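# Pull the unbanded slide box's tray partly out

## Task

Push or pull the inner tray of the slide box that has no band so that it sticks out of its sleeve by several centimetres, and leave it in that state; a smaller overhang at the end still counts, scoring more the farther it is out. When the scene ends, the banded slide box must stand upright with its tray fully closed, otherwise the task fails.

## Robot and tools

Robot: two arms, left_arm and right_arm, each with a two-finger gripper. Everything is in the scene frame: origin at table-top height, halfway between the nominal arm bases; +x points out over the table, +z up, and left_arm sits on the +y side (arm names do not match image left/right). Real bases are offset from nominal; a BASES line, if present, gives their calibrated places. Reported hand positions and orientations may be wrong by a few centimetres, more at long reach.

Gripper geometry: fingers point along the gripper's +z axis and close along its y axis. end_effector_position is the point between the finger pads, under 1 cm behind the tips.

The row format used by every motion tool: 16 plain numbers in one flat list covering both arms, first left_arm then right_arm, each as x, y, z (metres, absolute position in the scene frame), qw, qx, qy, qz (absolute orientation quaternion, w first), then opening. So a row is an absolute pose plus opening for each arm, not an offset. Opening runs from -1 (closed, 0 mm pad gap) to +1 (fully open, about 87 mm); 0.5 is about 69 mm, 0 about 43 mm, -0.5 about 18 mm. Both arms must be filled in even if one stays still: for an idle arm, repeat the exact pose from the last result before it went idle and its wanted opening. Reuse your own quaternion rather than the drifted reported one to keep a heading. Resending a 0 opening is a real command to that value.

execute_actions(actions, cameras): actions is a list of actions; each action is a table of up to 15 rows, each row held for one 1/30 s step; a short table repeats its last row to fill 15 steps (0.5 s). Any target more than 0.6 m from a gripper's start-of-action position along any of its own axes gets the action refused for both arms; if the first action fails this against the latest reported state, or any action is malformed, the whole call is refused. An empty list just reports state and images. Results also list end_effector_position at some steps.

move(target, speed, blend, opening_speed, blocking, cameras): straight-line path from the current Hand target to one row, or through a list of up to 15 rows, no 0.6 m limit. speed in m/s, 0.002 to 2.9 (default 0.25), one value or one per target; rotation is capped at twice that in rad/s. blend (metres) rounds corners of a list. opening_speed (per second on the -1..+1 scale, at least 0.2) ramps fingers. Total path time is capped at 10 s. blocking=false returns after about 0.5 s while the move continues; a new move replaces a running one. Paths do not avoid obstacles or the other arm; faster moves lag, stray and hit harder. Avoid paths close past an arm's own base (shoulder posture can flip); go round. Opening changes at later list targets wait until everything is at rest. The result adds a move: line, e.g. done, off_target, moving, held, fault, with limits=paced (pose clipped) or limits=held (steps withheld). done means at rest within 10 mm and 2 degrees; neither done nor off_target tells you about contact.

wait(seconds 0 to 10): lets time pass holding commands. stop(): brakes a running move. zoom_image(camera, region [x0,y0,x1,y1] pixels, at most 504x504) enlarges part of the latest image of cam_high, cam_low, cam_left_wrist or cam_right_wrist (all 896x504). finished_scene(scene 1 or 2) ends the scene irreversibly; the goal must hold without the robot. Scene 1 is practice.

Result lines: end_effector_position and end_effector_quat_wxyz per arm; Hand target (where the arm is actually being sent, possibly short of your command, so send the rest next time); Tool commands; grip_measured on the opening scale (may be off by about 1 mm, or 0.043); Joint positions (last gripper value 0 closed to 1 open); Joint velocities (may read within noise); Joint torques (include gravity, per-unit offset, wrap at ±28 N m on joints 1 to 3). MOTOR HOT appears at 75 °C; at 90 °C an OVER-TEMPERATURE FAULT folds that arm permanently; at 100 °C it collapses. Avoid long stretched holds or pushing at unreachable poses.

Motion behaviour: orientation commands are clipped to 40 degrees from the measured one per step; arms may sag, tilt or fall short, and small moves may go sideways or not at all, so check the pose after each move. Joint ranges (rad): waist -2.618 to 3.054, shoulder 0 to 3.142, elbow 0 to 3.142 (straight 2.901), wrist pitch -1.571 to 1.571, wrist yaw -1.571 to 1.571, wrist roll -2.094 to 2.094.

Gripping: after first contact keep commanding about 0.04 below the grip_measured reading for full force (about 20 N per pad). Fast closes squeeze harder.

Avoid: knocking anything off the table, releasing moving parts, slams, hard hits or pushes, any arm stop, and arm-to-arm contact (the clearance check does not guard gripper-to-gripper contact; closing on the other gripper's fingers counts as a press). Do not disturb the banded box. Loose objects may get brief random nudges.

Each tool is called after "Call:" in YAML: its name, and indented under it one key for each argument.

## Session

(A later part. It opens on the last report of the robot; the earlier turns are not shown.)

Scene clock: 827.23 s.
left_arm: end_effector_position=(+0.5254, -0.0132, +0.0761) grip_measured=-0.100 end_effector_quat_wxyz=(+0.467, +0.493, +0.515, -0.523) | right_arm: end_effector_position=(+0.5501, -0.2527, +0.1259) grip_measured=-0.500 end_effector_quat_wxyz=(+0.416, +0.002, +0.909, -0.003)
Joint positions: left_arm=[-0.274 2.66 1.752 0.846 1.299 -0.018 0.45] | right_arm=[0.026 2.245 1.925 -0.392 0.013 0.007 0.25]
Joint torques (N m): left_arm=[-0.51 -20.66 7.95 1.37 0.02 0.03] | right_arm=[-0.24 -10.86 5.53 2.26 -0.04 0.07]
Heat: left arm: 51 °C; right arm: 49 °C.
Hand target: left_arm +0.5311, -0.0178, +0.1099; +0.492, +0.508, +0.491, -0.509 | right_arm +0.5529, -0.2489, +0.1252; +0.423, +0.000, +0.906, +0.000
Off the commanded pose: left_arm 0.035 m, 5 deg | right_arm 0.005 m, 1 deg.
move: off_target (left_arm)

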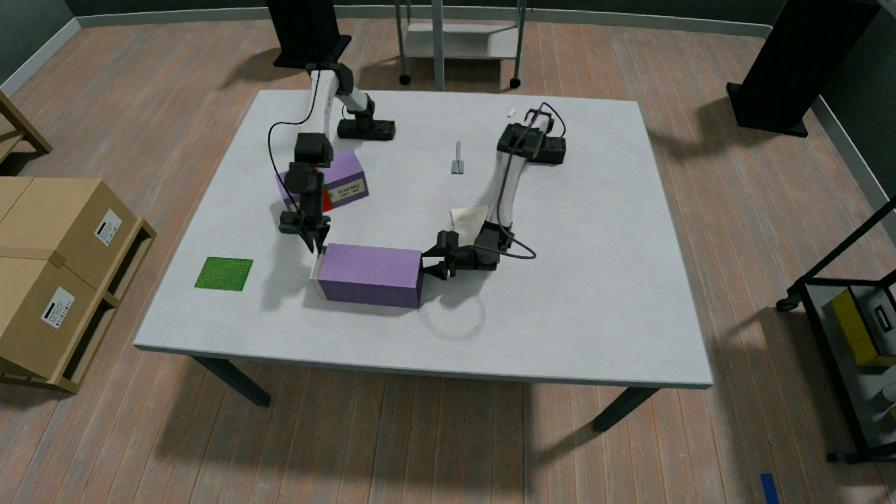

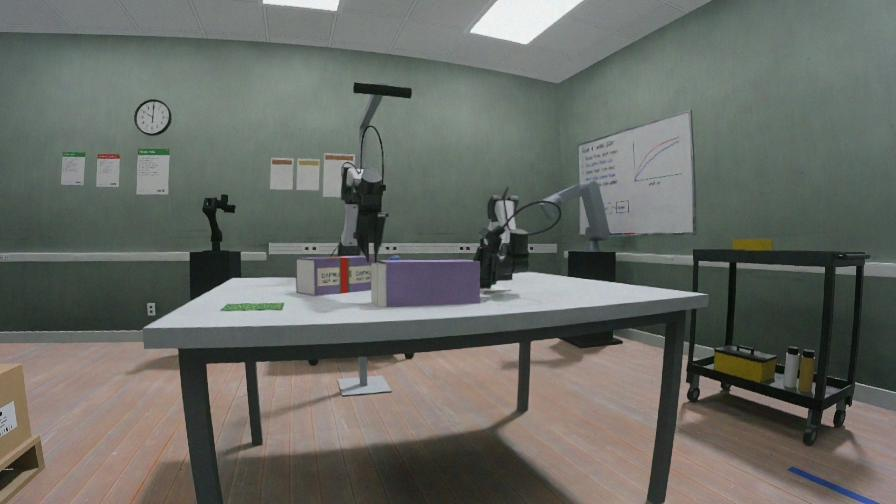

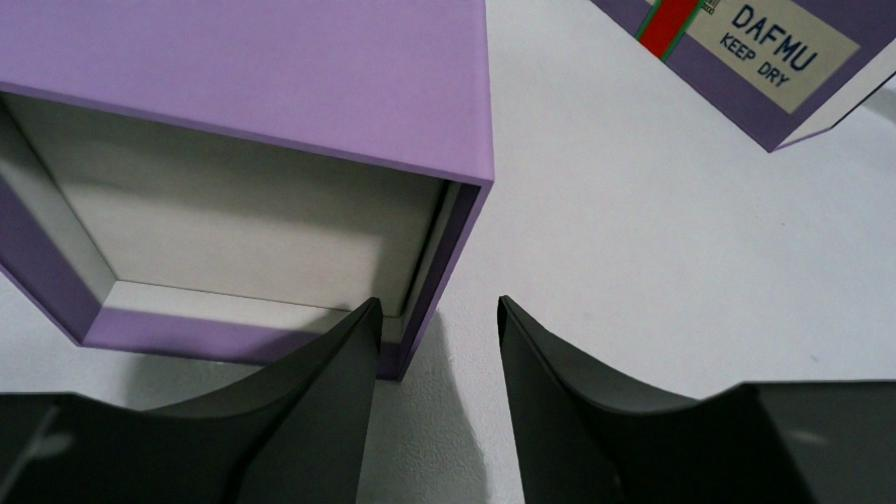

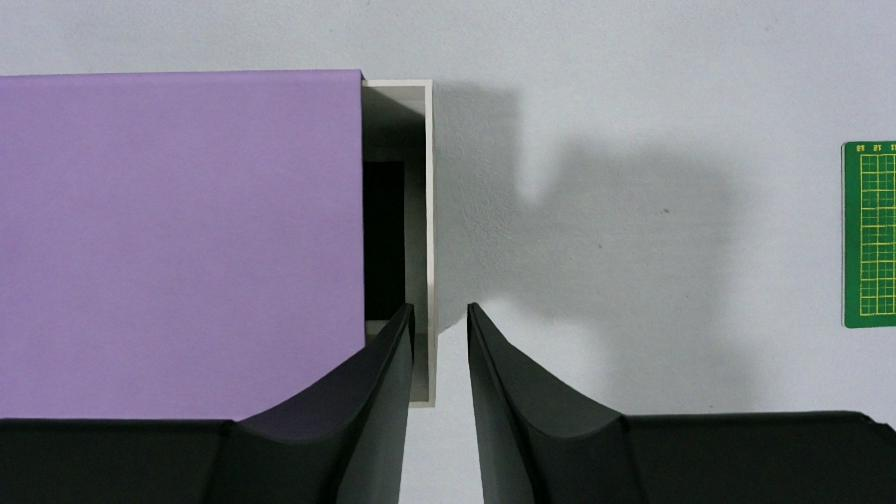

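Call:
move:
  target: [0.535,-0.036,0.11,0.491,0.508,0.491,-0.508,-0.1,0.551,-0.250,0.107,0.423,0,0.906,0,-0.55]
  speed: 0.05

Scene clock: 841.67 s.
left_arm: end_effector_position=(+0.5282, -0.0299, +0.0866) grip_measured=-0.100 end_effector_quat_wxyz=(+0.471, +0.496, +0.512, -0.520) | right_arm: end_effector_position=(+0.5488, -0.2527, +0.1095) grip_measured=-0.550 end_effector_quat_wxyz=(+0.418, +0.002, +0.909, -0.003)
Joint positions: left_arm=[-0.303 2.66 1.798 0.81 1.269 -0.016 0.45] | right_arm=[0.026 2.245 1.857 -0.321 0.013 0.007 0.225]
Joint torques (N m): left_arm=[-0.68 -18.07 9.44 1.41 0.05 0.08] | right_arm=[-0.39 -10.73 5.31 2.26 -0.06 0.06]
Heat: left arm: 52 °C; right arm: 51 °C.
Hand target: left_arm +0.5342, -0.0355, +0.1102; +0.492, +0.508, +0.491, -0.509 | right_arm +0.5510, -0.2499, +0.1072; +0.423, +0.000, +0.906, +0.000
Off the commanded pose: left_arm 0.025 m, 4 deg | right_arm 0.004 m, 1 deg.
move: off_target (left_arm)

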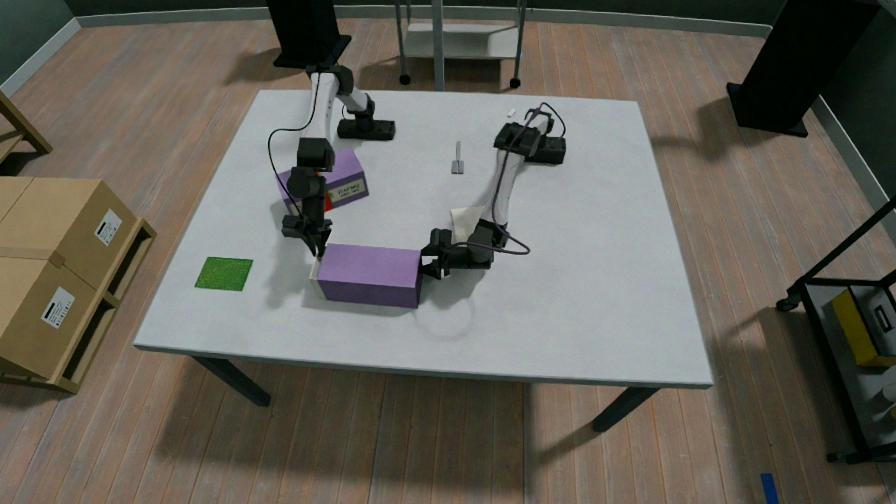

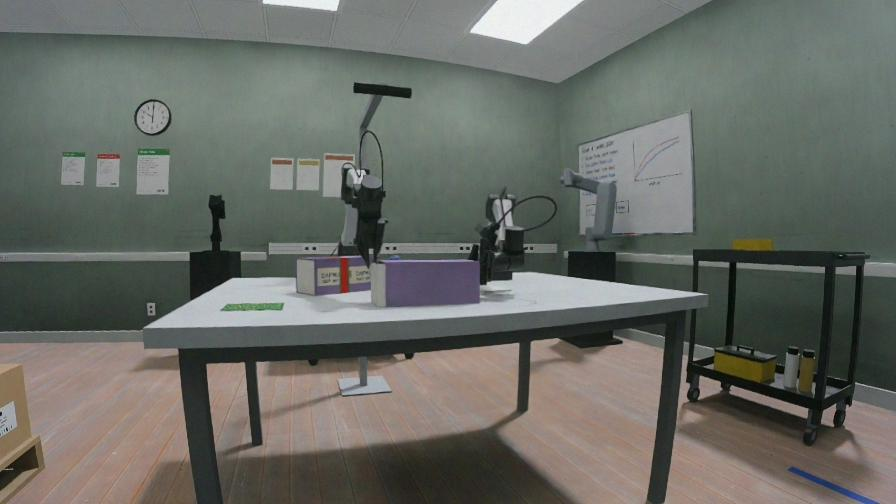

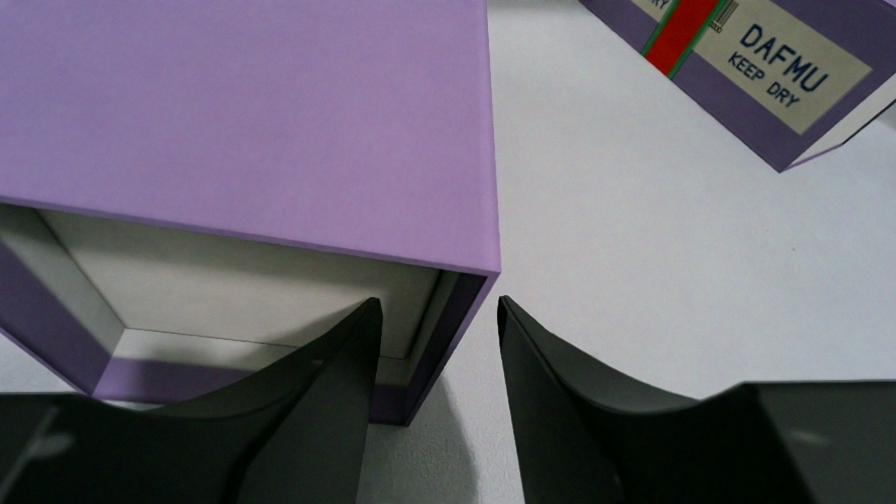

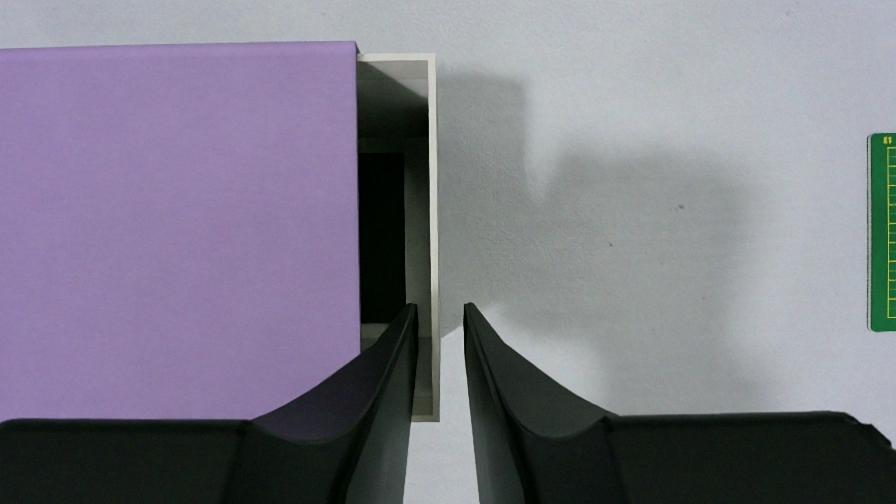

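Call:
move:
  target: [0.535,-0.036,0.11,0.491,0.508,0.491,-0.508,-1,0.551,-0.250,0.100,0.423,0,0.906,0,-1]
  opening_speed: 0.5

Scene clock: 857.60 s.
left_arm: end_effector_position=(+0.5321, -0.0302, +0.0879) grip_measured=-0.830 end_effector_quat_wxyz=(+0.490, +0.509, +0.497, -0.504) | right_arm: end_effector_position=(+0.5501, -0.2523, +0.1064) grip_measured=-0.898 end_effector_quat_wxyz=(+0.423, +0.006, +0.906, -0.001)
Joint positions: left_arm=[-0.303 2.66 1.799 0.82 1.262 0.037 0.085] | right_arm=[0.026 2.245 1.838 -0.291 0.013 0.016 0.051]
Joint torques (N m): left_arm=[-0.66 -17.95 9.51 1.24 0.09 -0.34] | right_arm=[-0.4 -10.3 5.26 2.22 -0.06 -0.05]
Heat: left arm: 51 °C; right arm: 52 °C.
Hand target: left_arm +0.5345, -0.0357, +0.1100; +0.492, +0.508, +0.492, -0.508 | right_arm +0.5508, -0.2499, +0.1000; +0.423, +0.000, +0.906, +0.000
Off the commanded pose: left_arm 0.023 m, 1 deg | right_arm 0.007 m, 1 deg.
move: off_target (left_arm)

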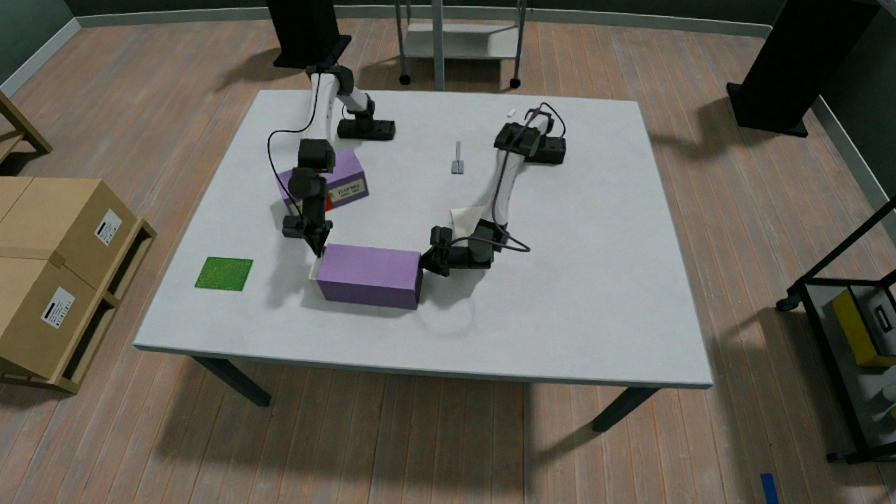

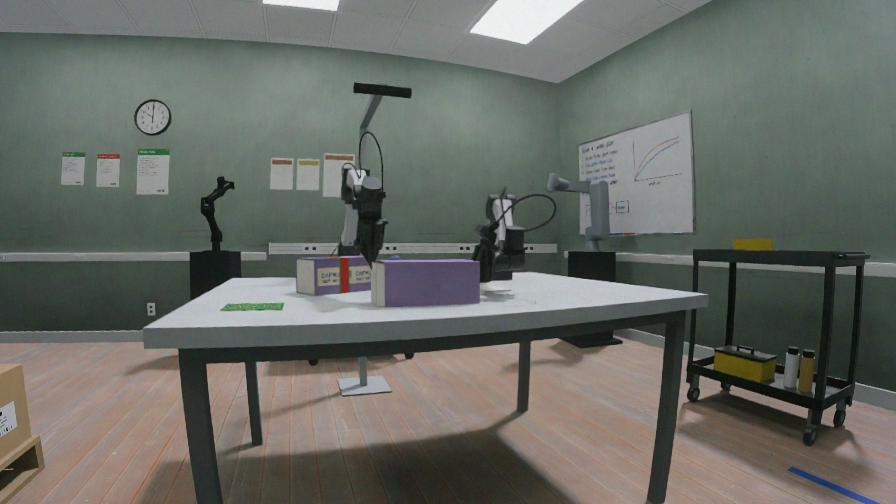

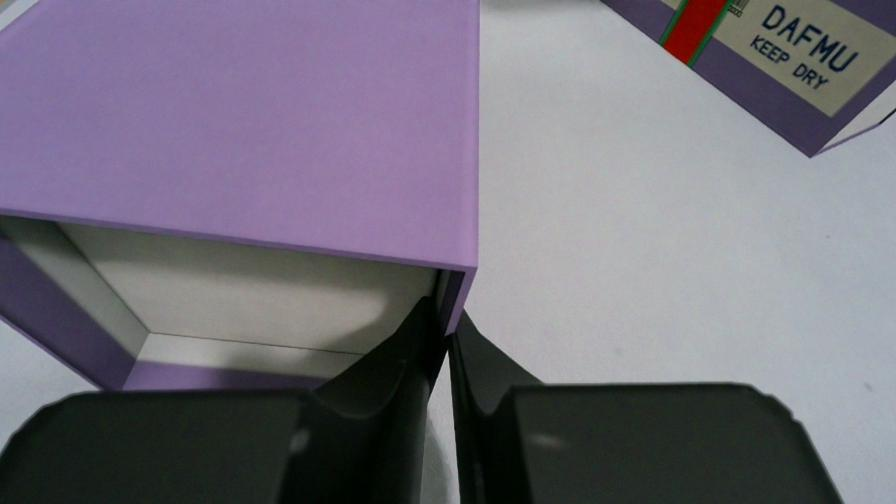

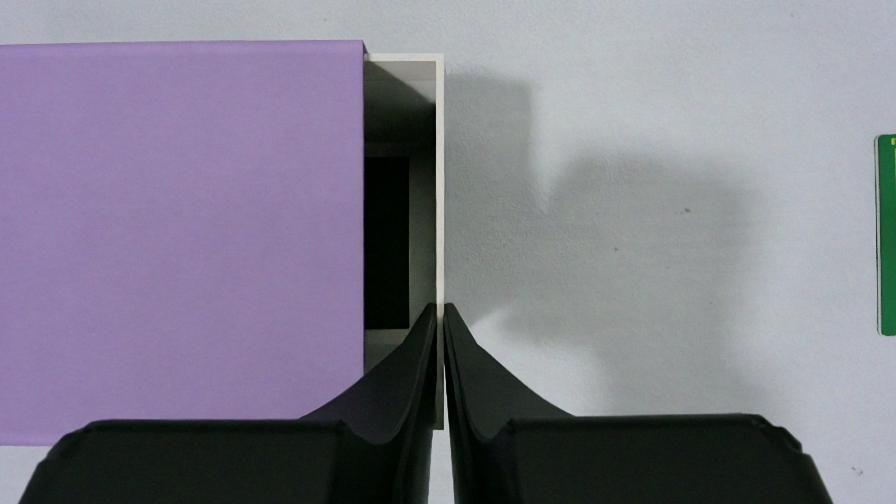

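Call:
move:
  target: [0.535,-0.026,0.105,0.491,0.508,0.491,-0.508,-1,0.551,-0.300,0.100,0.423,0,0.906,0,-1]
  speed: 0.05

Scene clock: 864.47 s.
left_arm: end_effector_position=(+0.5290, -0.0366, +0.0909) grip_measured=-0.856 end_effector_quat_wxyz=(+0.496, +0.517, +0.485, -0.502) | right_arm: end_effector_position=(+0.5501, -0.2657, +0.1063) grip_measured=-0.879 end_effector_quat_wxyz=(+0.424, -0.008, +0.905, +0.035)
Joint positions: left_arm=[-0.315 2.66 1.799 0.844 1.262 0.042 0.072] | right_arm=[-0.029 2.247 1.838 -0.288 -0.105 -0.015 0.06]
Joint torques (N m): left_arm=[2.39 -17.74 7.84 1.2 0.27 -0.46] | right_arm=[-4.23 -10.17 6.02 2.09 0.3 -0.45]
Heat: left arm: 51 °C; right arm: 52 °C.
Hand target: left_arm +0.5351, -0.0262, +0.1048; +0.492, +0.509, +0.492, -0.508 | right_arm +0.5496, -0.2994, +0.1003; +0.422, +0.000, +0.907, +0.000
Off the commanded pose: left_arm 0.019 m, 2 deg | right_arm 0.035 m, 4 deg.
move: off_target (left_arm, right_arm)

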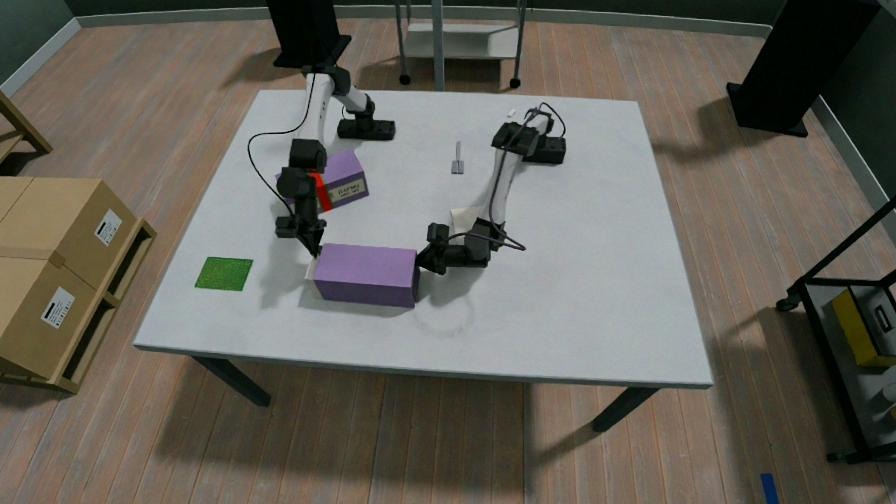

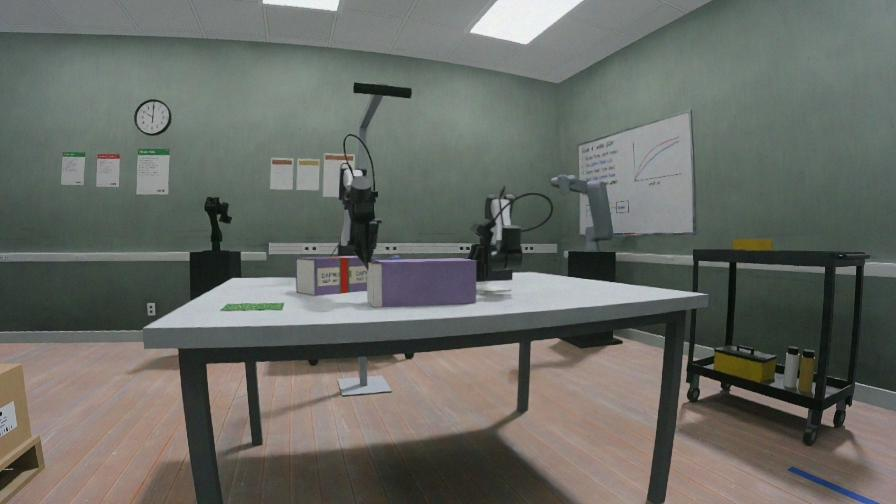

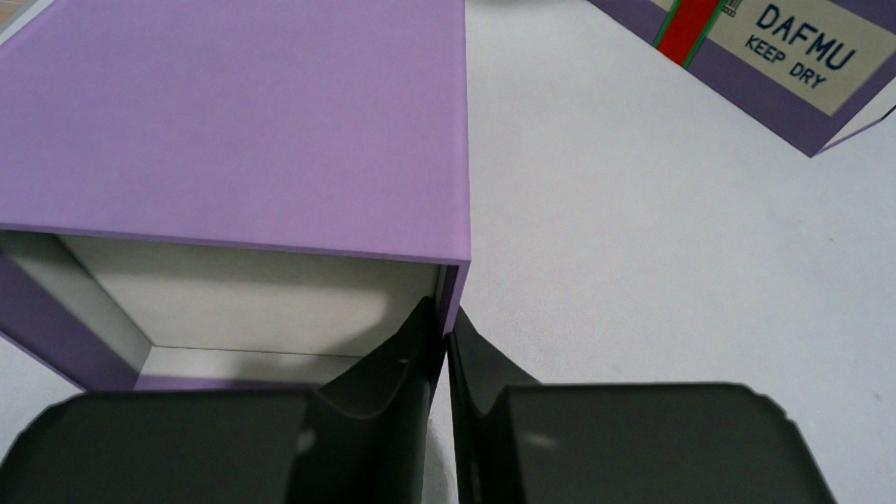

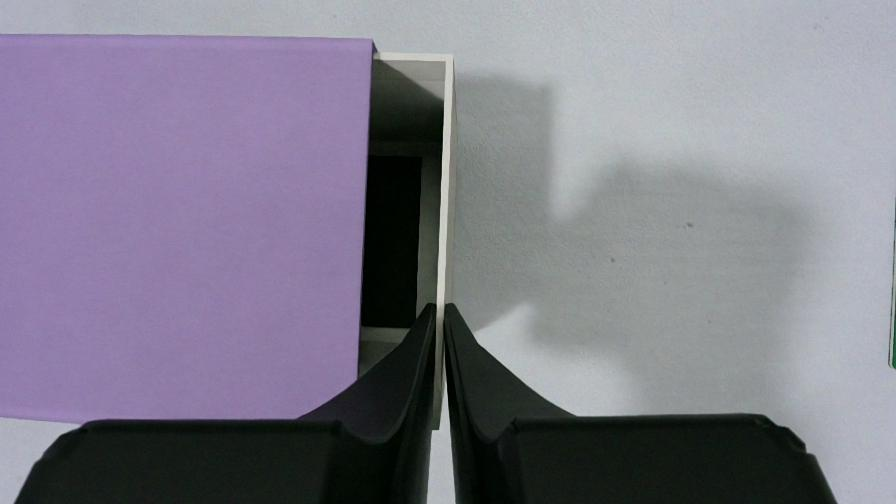

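Call:
move:
  target: [0.535,0.02,0.10,0.491,0.508,0.491,-0.508,-1,0.551,-0.345,0.100,0.423,0,0.906,0,-1]
  speed: 0.05

Scene clock: 872.97 s.
left_arm: end_effector_position=(+0.5207, -0.0331, +0.0926) grip_measured=-0.893 end_effector_quat_wxyz=(+0.507, +0.534, +0.455, -0.500) | right_arm: end_effector_position=(+0.5470, -0.2669, +0.1053) grip_measured=-0.807 end_effector_quat_wxyz=(+0.422, -0.032, +0.902, +0.089)
Joint positions: left_arm=[-0.311 2.66 1.761 0.958 1.301 0.029 0.053] | right_arm=[-0.074 2.253 1.838 -0.292 -0.259 -0.042 0.096]
Joint torques (N m): left_arm=[9.74 -19.18 3.97 0.91 0.57 -0.56] | right_arm=[-7.87 -10.15 7.53 1.82 1.03 -0.81]
Heat: left arm: 50 °C; right arm: 50 °C.
Hand target: left_arm +0.5358, +0.0156, +0.0991; +0.493, +0.507, +0.490, -0.509 | right_arm +0.5445, -0.3421, +0.1014; +0.420, +0.000, +0.907, +0.003
Off the commanded pose: left_arm 0.055 m, 5 deg | right_arm 0.078 m, 11 deg.
move: off_target (left_arm, right_arm)

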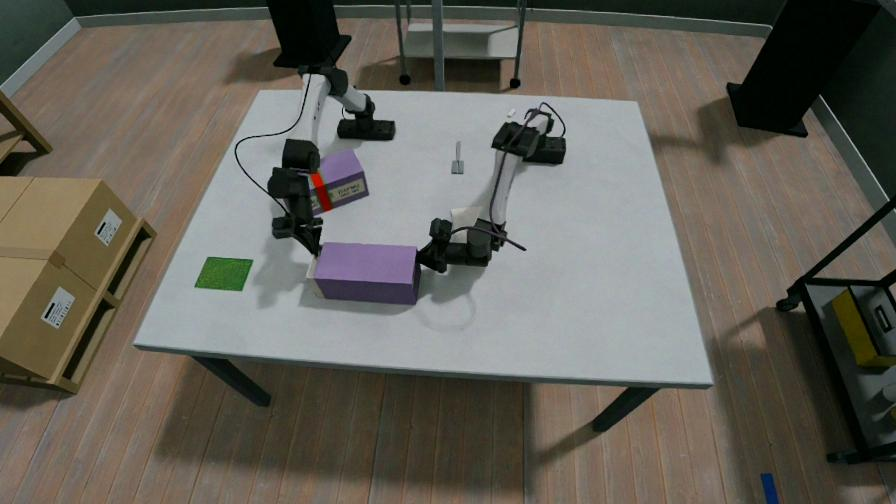

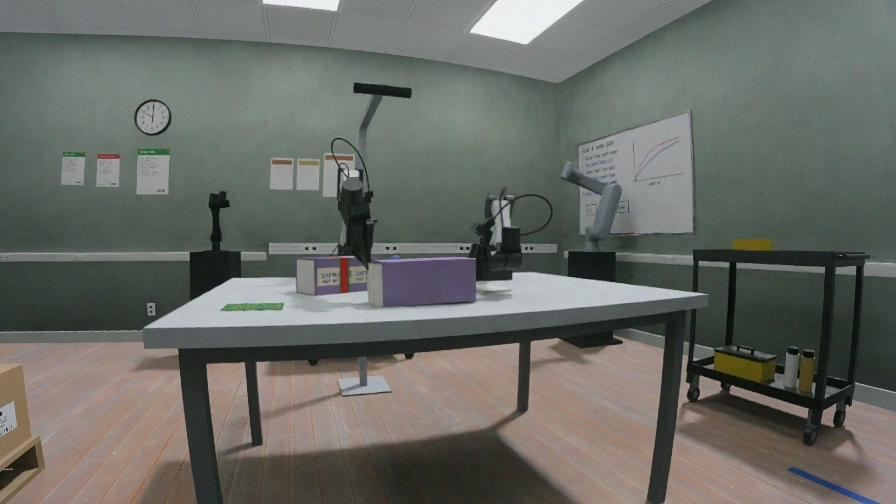

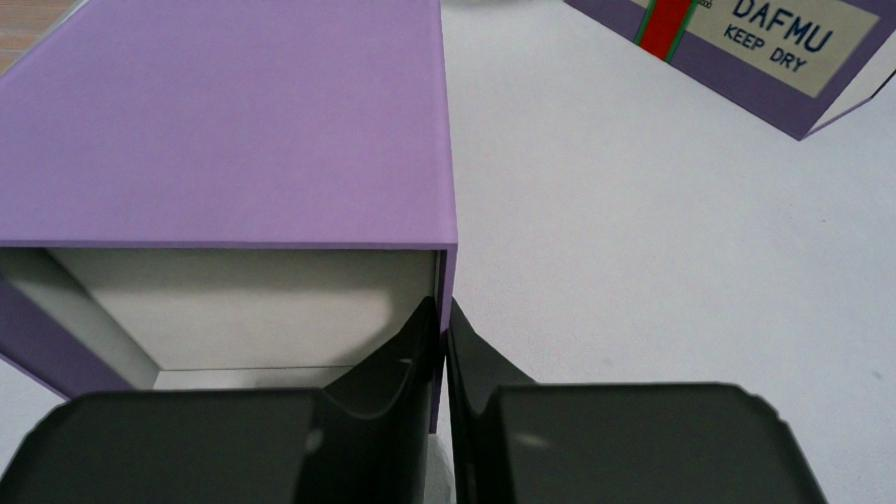

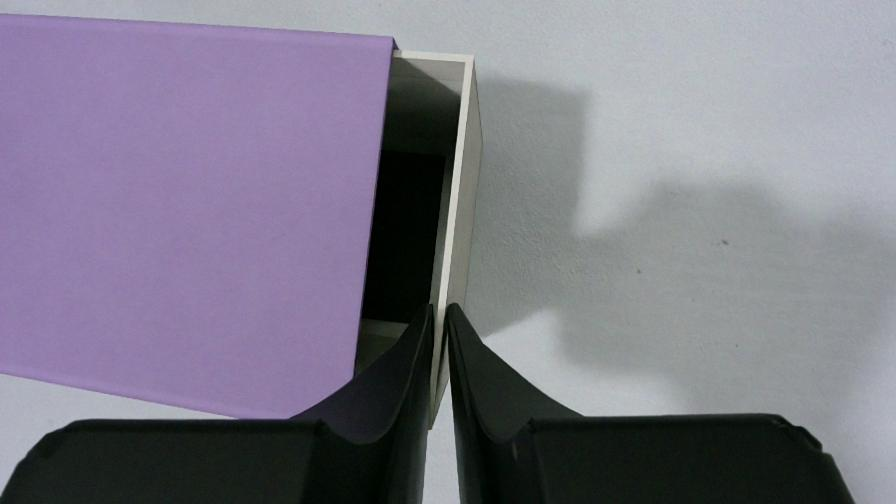

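Call:
move:
  target: [0.54,0.05,0.10,0.491,0.508,0.491,-0.508,-1,0.551,-0.385,0.100,0.423,0,0.906,0,-1]
  speed: 0.06

Scene clock: 882.33 s.
left_arm: end_effector_position=(+0.5414, +0.0502, +0.0762) grip_measured=-1.000 end_effector_quat_wxyz=(+0.481, +0.493, +0.509, -0.516) | right_arm: end_effector_position=(+0.5501, -0.3896, +0.1060) grip_measured=-0.897 end_effector_quat_wxyz=(+0.434, +0.004, +0.901, -0.001)
Joint positions: left_arm=[-0.15 2.659 1.727 0.904 1.408 -0.024 0] | right_arm=[-0.25 2.308 1.928 -0.31 -0.201 -0.161 0.051]
Joint torques (N m): left_arm=[0.14 -20.29 5.2 1.32 0.24 0.09] | right_arm=[0.12 -9.73 8.4 1.63 -0.05 -0.03]
Heat: left arm: 51 °C; right arm: 48 °C.
Hand target: left_arm +0.5402, +0.0498, +0.0994; +0.492, +0.508, +0.491, -0.509 | right_arm +0.5508, -0.3850, +0.1000; +0.424, +0.000, +0.906, +0.000
Off the commanded pose: left_arm 0.024 m, 3 deg | right_arm 0.008 m, 1 deg.
move: off_target (left_arm)

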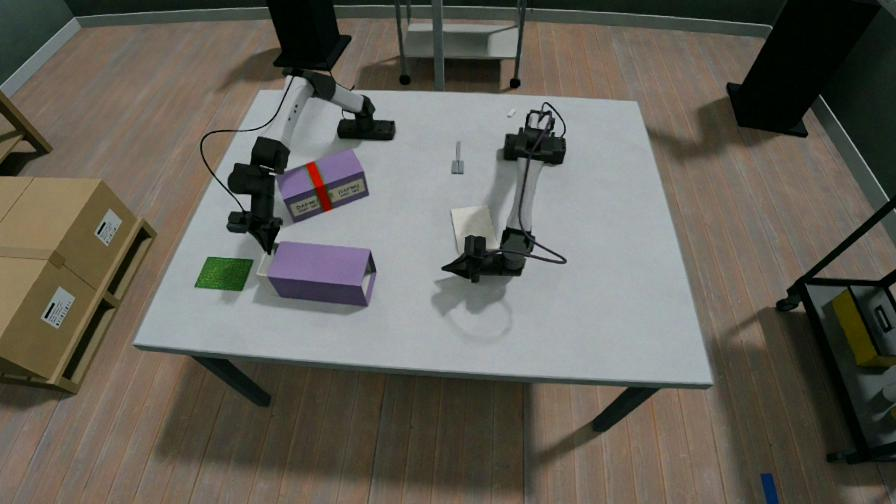

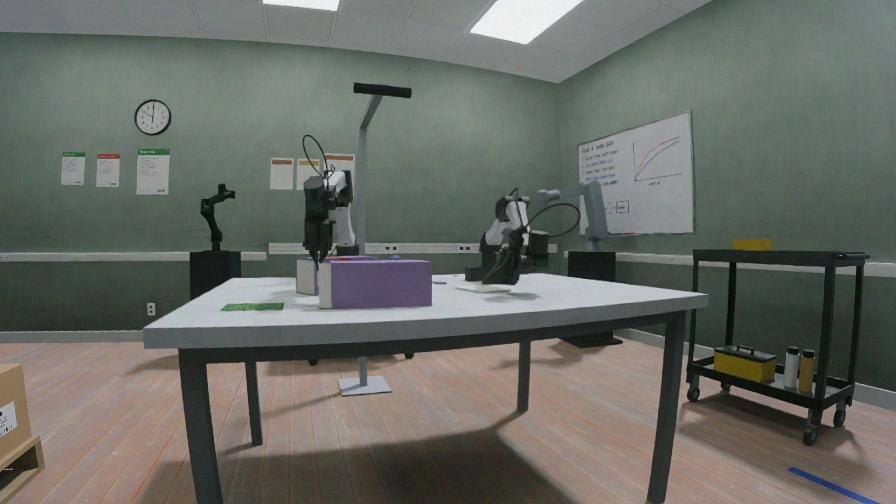

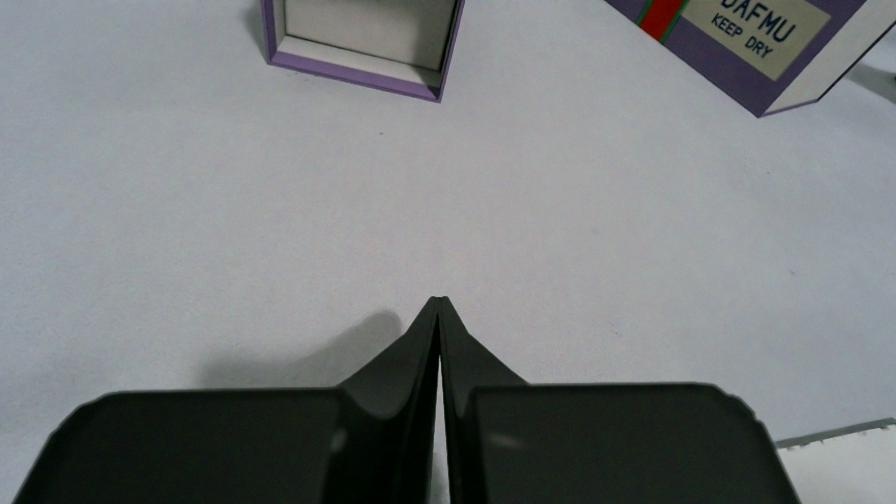

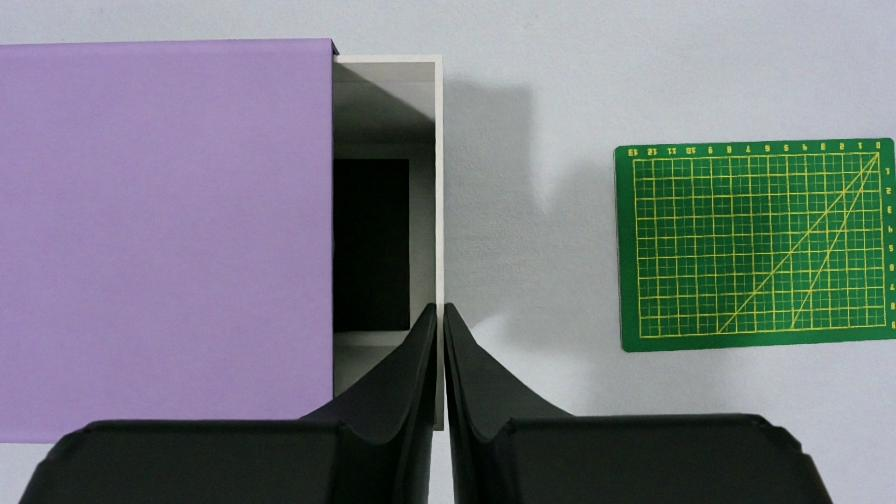

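Call:
move:
  target:
    - [0.54,0.07,0.11,0.491,0.508,0.491,-0.508,-0.1,0.551,-0.285,0.100,0.423,0,0.906,0,-1]
    - [0.535,0.02,0.11,0.491,0.508,0.491,-0.508,-0.1,0.551,-0.27,0.100,0.423,0,0.906,0,-1]
  speed: 0.07

Scene clock: 902.60 s.
left_arm: end_effector_position=(+0.5278, +0.0224, +0.0786) grip_measured=-0.100 end_effector_quat_wxyz=(+0.468, +0.493, +0.512, -0.525) | right_arm: end_effector_position=(+0.5600, -0.2813, +0.1051) grip_measured=-0.898 end_effector_quat_wxyz=(+0.435, +0.006, +0.900, -0.004)
Joint positions: left_arm=[-0.207 2.635 1.703 0.876 1.37 -0.021 0.45] | right_arm=[-0.03 2.271 1.857 -0.256 -0.023 -0.022 0.051]
Joint torques (N m): left_arm=[-0.05 -20.23 7.32 1.34 0.09 0.11] | right_arm=[0.8 -12.41 3.93 1.83 -0.03 0.08]
Heat: left arm: 55 °C; right arm: 49 °C.
Hand target: left_arm +0.5342, +0.0202, +0.1098; +0.492, +0.508, +0.491, -0.509 | right_arm +0.5513, -0.2701, +0.0999; +0.423, +0.000, +0.906, +0.000
Off the commanded pose: left_arm 0.032 m, 4 deg | right_arm 0.015 m, 2 deg.
move: off_target (left_arm, right_arm)

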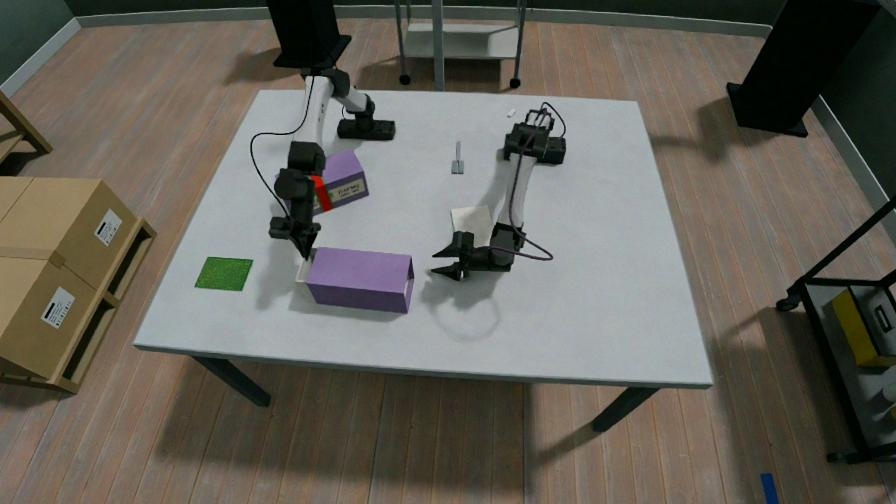

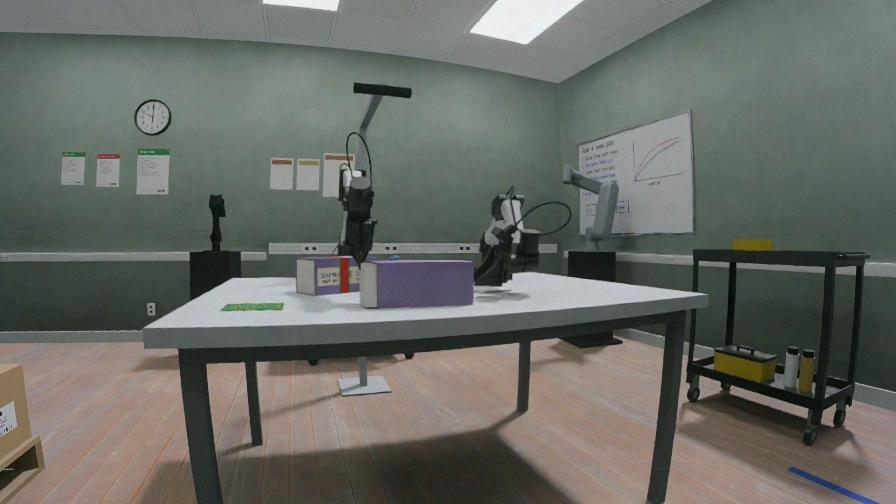

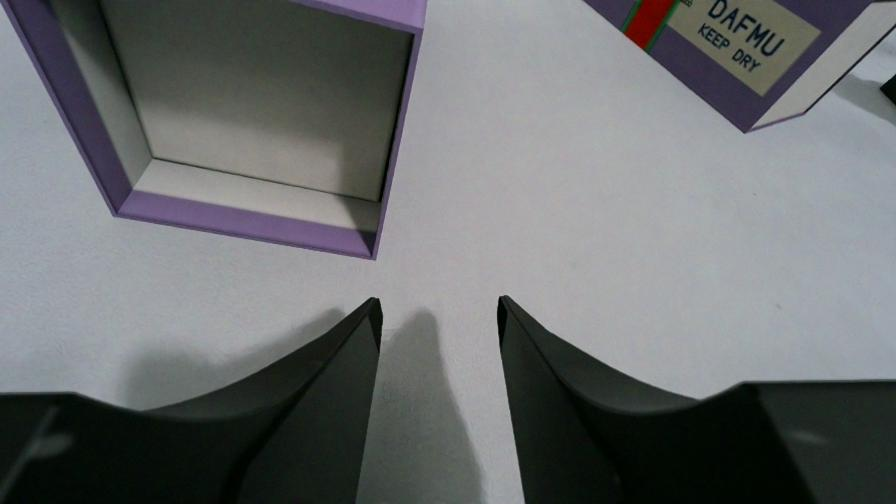

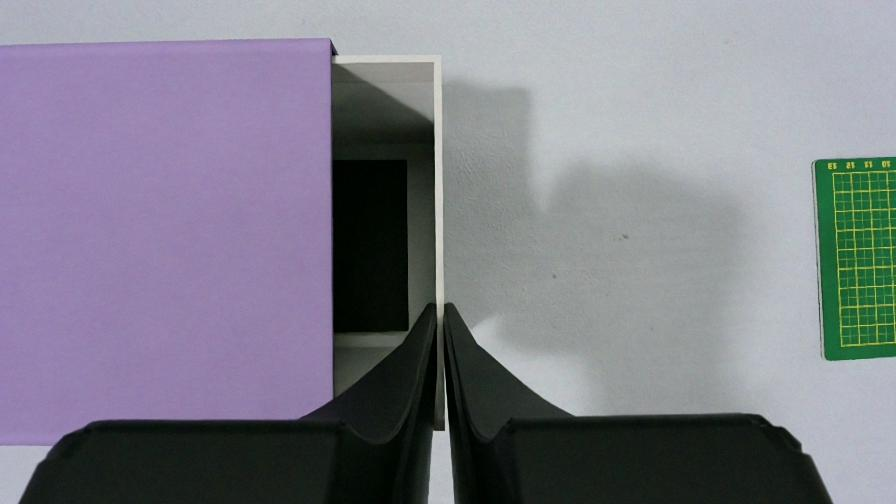

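Call:
move:
  target:
    - [0.547,0.01,0.11,0.491,0.508,0.491,-0.508,-0.1,0.551,-0.27,0.100,0.423,0,0.906,0,-1]
    - [0.547,-0.032,0.11,0.491,0.508,0.491,-0.508,-0.1,0.551,-0.27,0.100,0.423,0,0.906,0,-1]
  speed: 0.06
  cameras: ["cam_left_wrist","cam_right_wrist"]

Scene clock: 911.87 s.
left_arm: end_effector_position=(+0.5426, -0.0284, +0.1155) grip_measured=-0.100 end_effector_quat_wxyz=(+0.487, +0.504, +0.496, -0.513) | right_arm: end_effector_position=(+0.5600, -0.2814, +0.1051) grip_measured=-0.898 end_effector_quat_wxyz=(+0.435, +0.006, +0.900, -0.005)
Joint positions: left_arm=[-0.291 2.647 1.879 0.765 1.282 -0.015 0.45] | right_arm=[-0.03 2.271 1.857 -0.256 -0.022 -0.022 0.051]
Joint torques (N m): left_arm=[-0.31 -13.15 9.99 1.44 0.1 0.14] | right_arm=[0.81 -12.41 3.95 1.83 -0.03 0.08]
Heat: left arm: 58 °C; right arm: 51 °C.
Hand target: left_arm +0.5467, -0.0317, +0.1101; +0.492, +0.508, +0.491, -0.508 | right_arm +0.5513, -0.2702, +0.0999; +0.423, +0.000, +0.906, +0.000
Off the commanded pose: left_arm 0.008 m, 1 deg | right_arm 0.015 m, 2 deg.
move: off_target (right_arm)
Images, in order (width x height): cam_left_wrist 896x504, cam_right_wrist 896x504.

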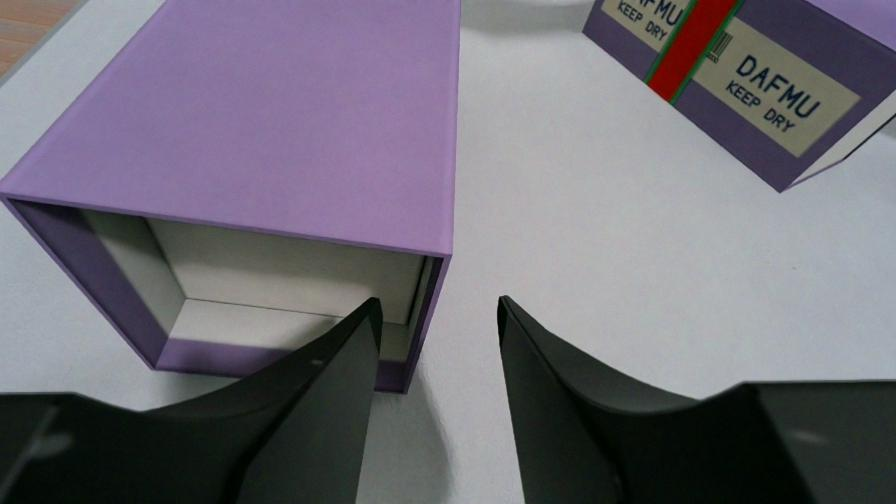

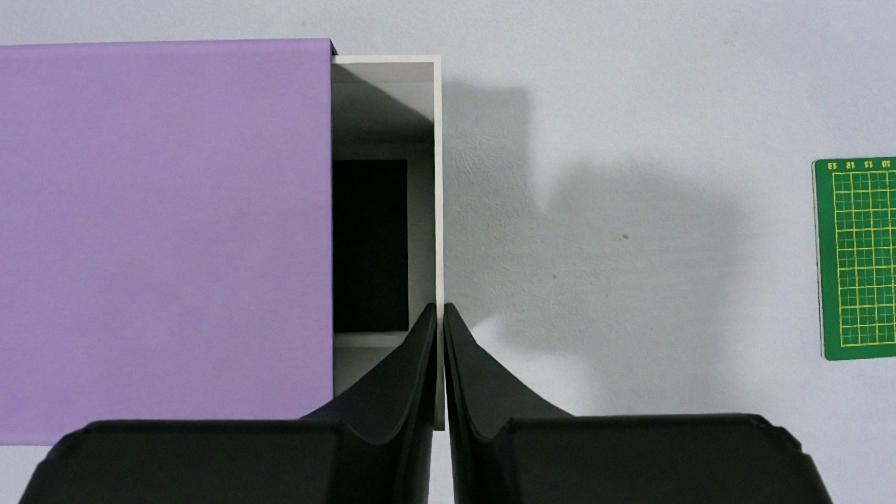

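Call:
move:
  target:
    - [0.545,-0.047,0.085,0.491,0.508,0.491,-0.508,-0.1,0.551,-0.27,0.100,0.423,0,0.906,0,-1]
  speed: 0.06
  cameras: ["cam_left_wrist"]

Scene clock: 919.33 s.
left_arm: end_effector_position=(+0.5405, -0.0432, +0.0880) grip_measured=-0.100 end_effector_quat_wxyz=(+0.480, +0.502, +0.502, -0.515) | right_arm: end_effector_position=(+0.5600, -0.2814, +0.1051) grip_measured=-0.898 end_effector_quat_wxyz=(+0.435, +0.006, +0.900, -0.005)
Joint positions: left_arm=[-0.319 2.718 1.916 0.776 1.255 -0.01 0.45] | right_arm=[-0.03 2.271 1.857 -0.256 -0.022 -0.022 0.051]
Joint torques (N m): left_arm=[-0.38 -13.79 9.68 1.57 0.08 0.11] | right_arm=[0.8 -12.41 3.95 1.83 -0.03 0.08]
Heat: left arm: 57 °C; right arm: 52 °C.
Hand target: left_arm +0.5446, -0.0469, +0.0852; +0.491, +0.509, +0.492, -0.508 | right_arm +0.5513, -0.2702, +0.0999; +0.423, +0.000, +0.906, +0.000
Off the commanded pose: left_arm 0.007 m, 2 deg | right_arm 0.015 m, 2 deg.
move: off_target (right_arm)
Images, in order (width x height): cam_left_wrist 896x504.

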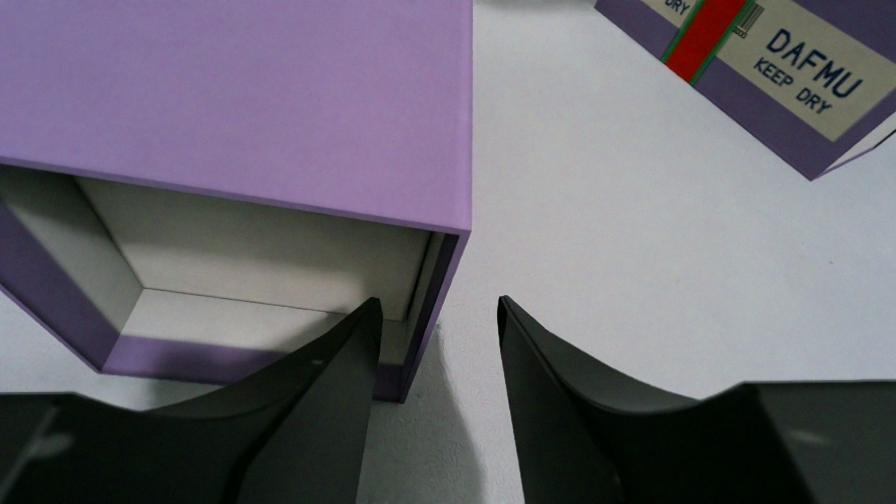

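Call:
move:
  target:
    - [0.545,-0.066,0.088,0.491,0.508,0.491,-0.508,-0.1,0.551,-0.27,0.100,0.423,0,0.906,0,-1]
    - [0.545,-0.066,0.088,0.491,0.508,0.491,-0.508,-1,0.551,-0.272,0.100,0.423,0,0.906,0,-1]
  speed: 0.06
  opening_speed: 0.6
  cameras: ["cam_left_wrist","cam_right_wrist"]

Scene clock: 932.43 s.
left_arm: end_effector_position=(+0.5457, -0.0616, +0.0953) grip_measured=-0.860 end_effector_quat_wxyz=(+0.505, +0.517, +0.481, -0.496) | right_arm: end_effector_position=(+0.5600, -0.2812, +0.1051) grip_measured=-0.898 end_effector_quat_wxyz=(+0.435, +0.011, +0.900, -0.005)
Joint positions: left_arm=[-0.348 2.738 1.972 0.77 1.218 0.04 0.07] | right_arm=[-0.029 2.271 1.857 -0.256 -0.018 -0.012 0.051]
Joint torques (N m): left_arm=[-0.69 -13.82 9.96 1.28 0.08 -0.4] | right_arm=[0.36 -12.38 3.97 1.83 -0.1 -0.06]
Heat: left arm: 54 °C; right arm: 53 °C.
Hand target: left_arm +0.5448, -0.0658, +0.0882; +0.492, +0.509, +0.492, -0.507 | right_arm +0.5513, -0.2722, +0.0999; +0.423, +0.000, +0.906, +0.000
Off the commanded pose: left_arm 0.009 m, 3 deg | right_arm 0.014 m, 2 deg.
move: off_target (left_arm, right_arm)
Images, in order (width x height): cam_left_wrist 896x504, cam_right_wrist 896x504.

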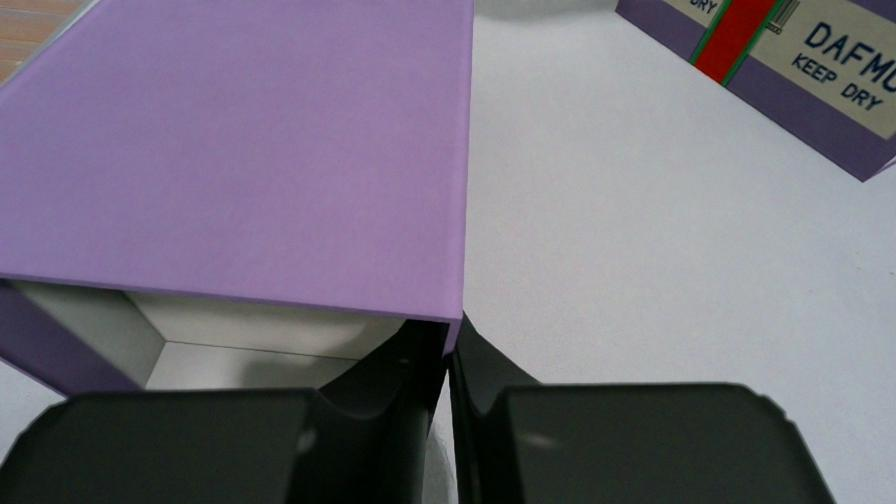

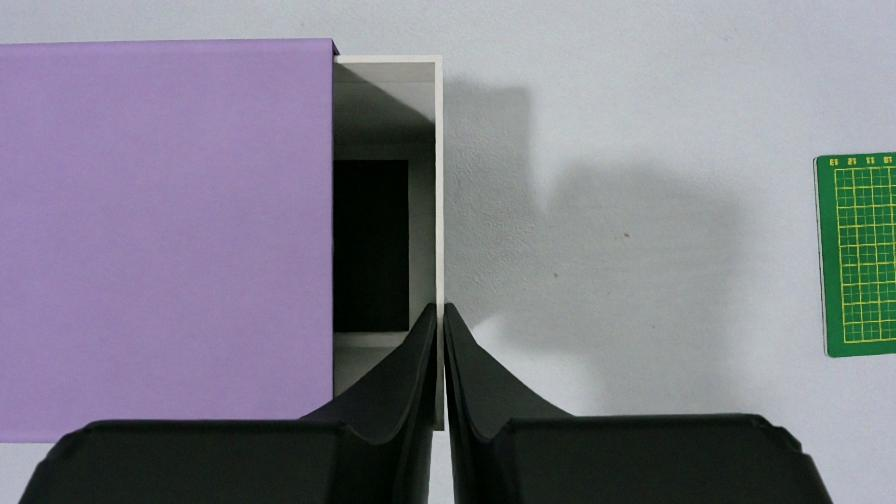

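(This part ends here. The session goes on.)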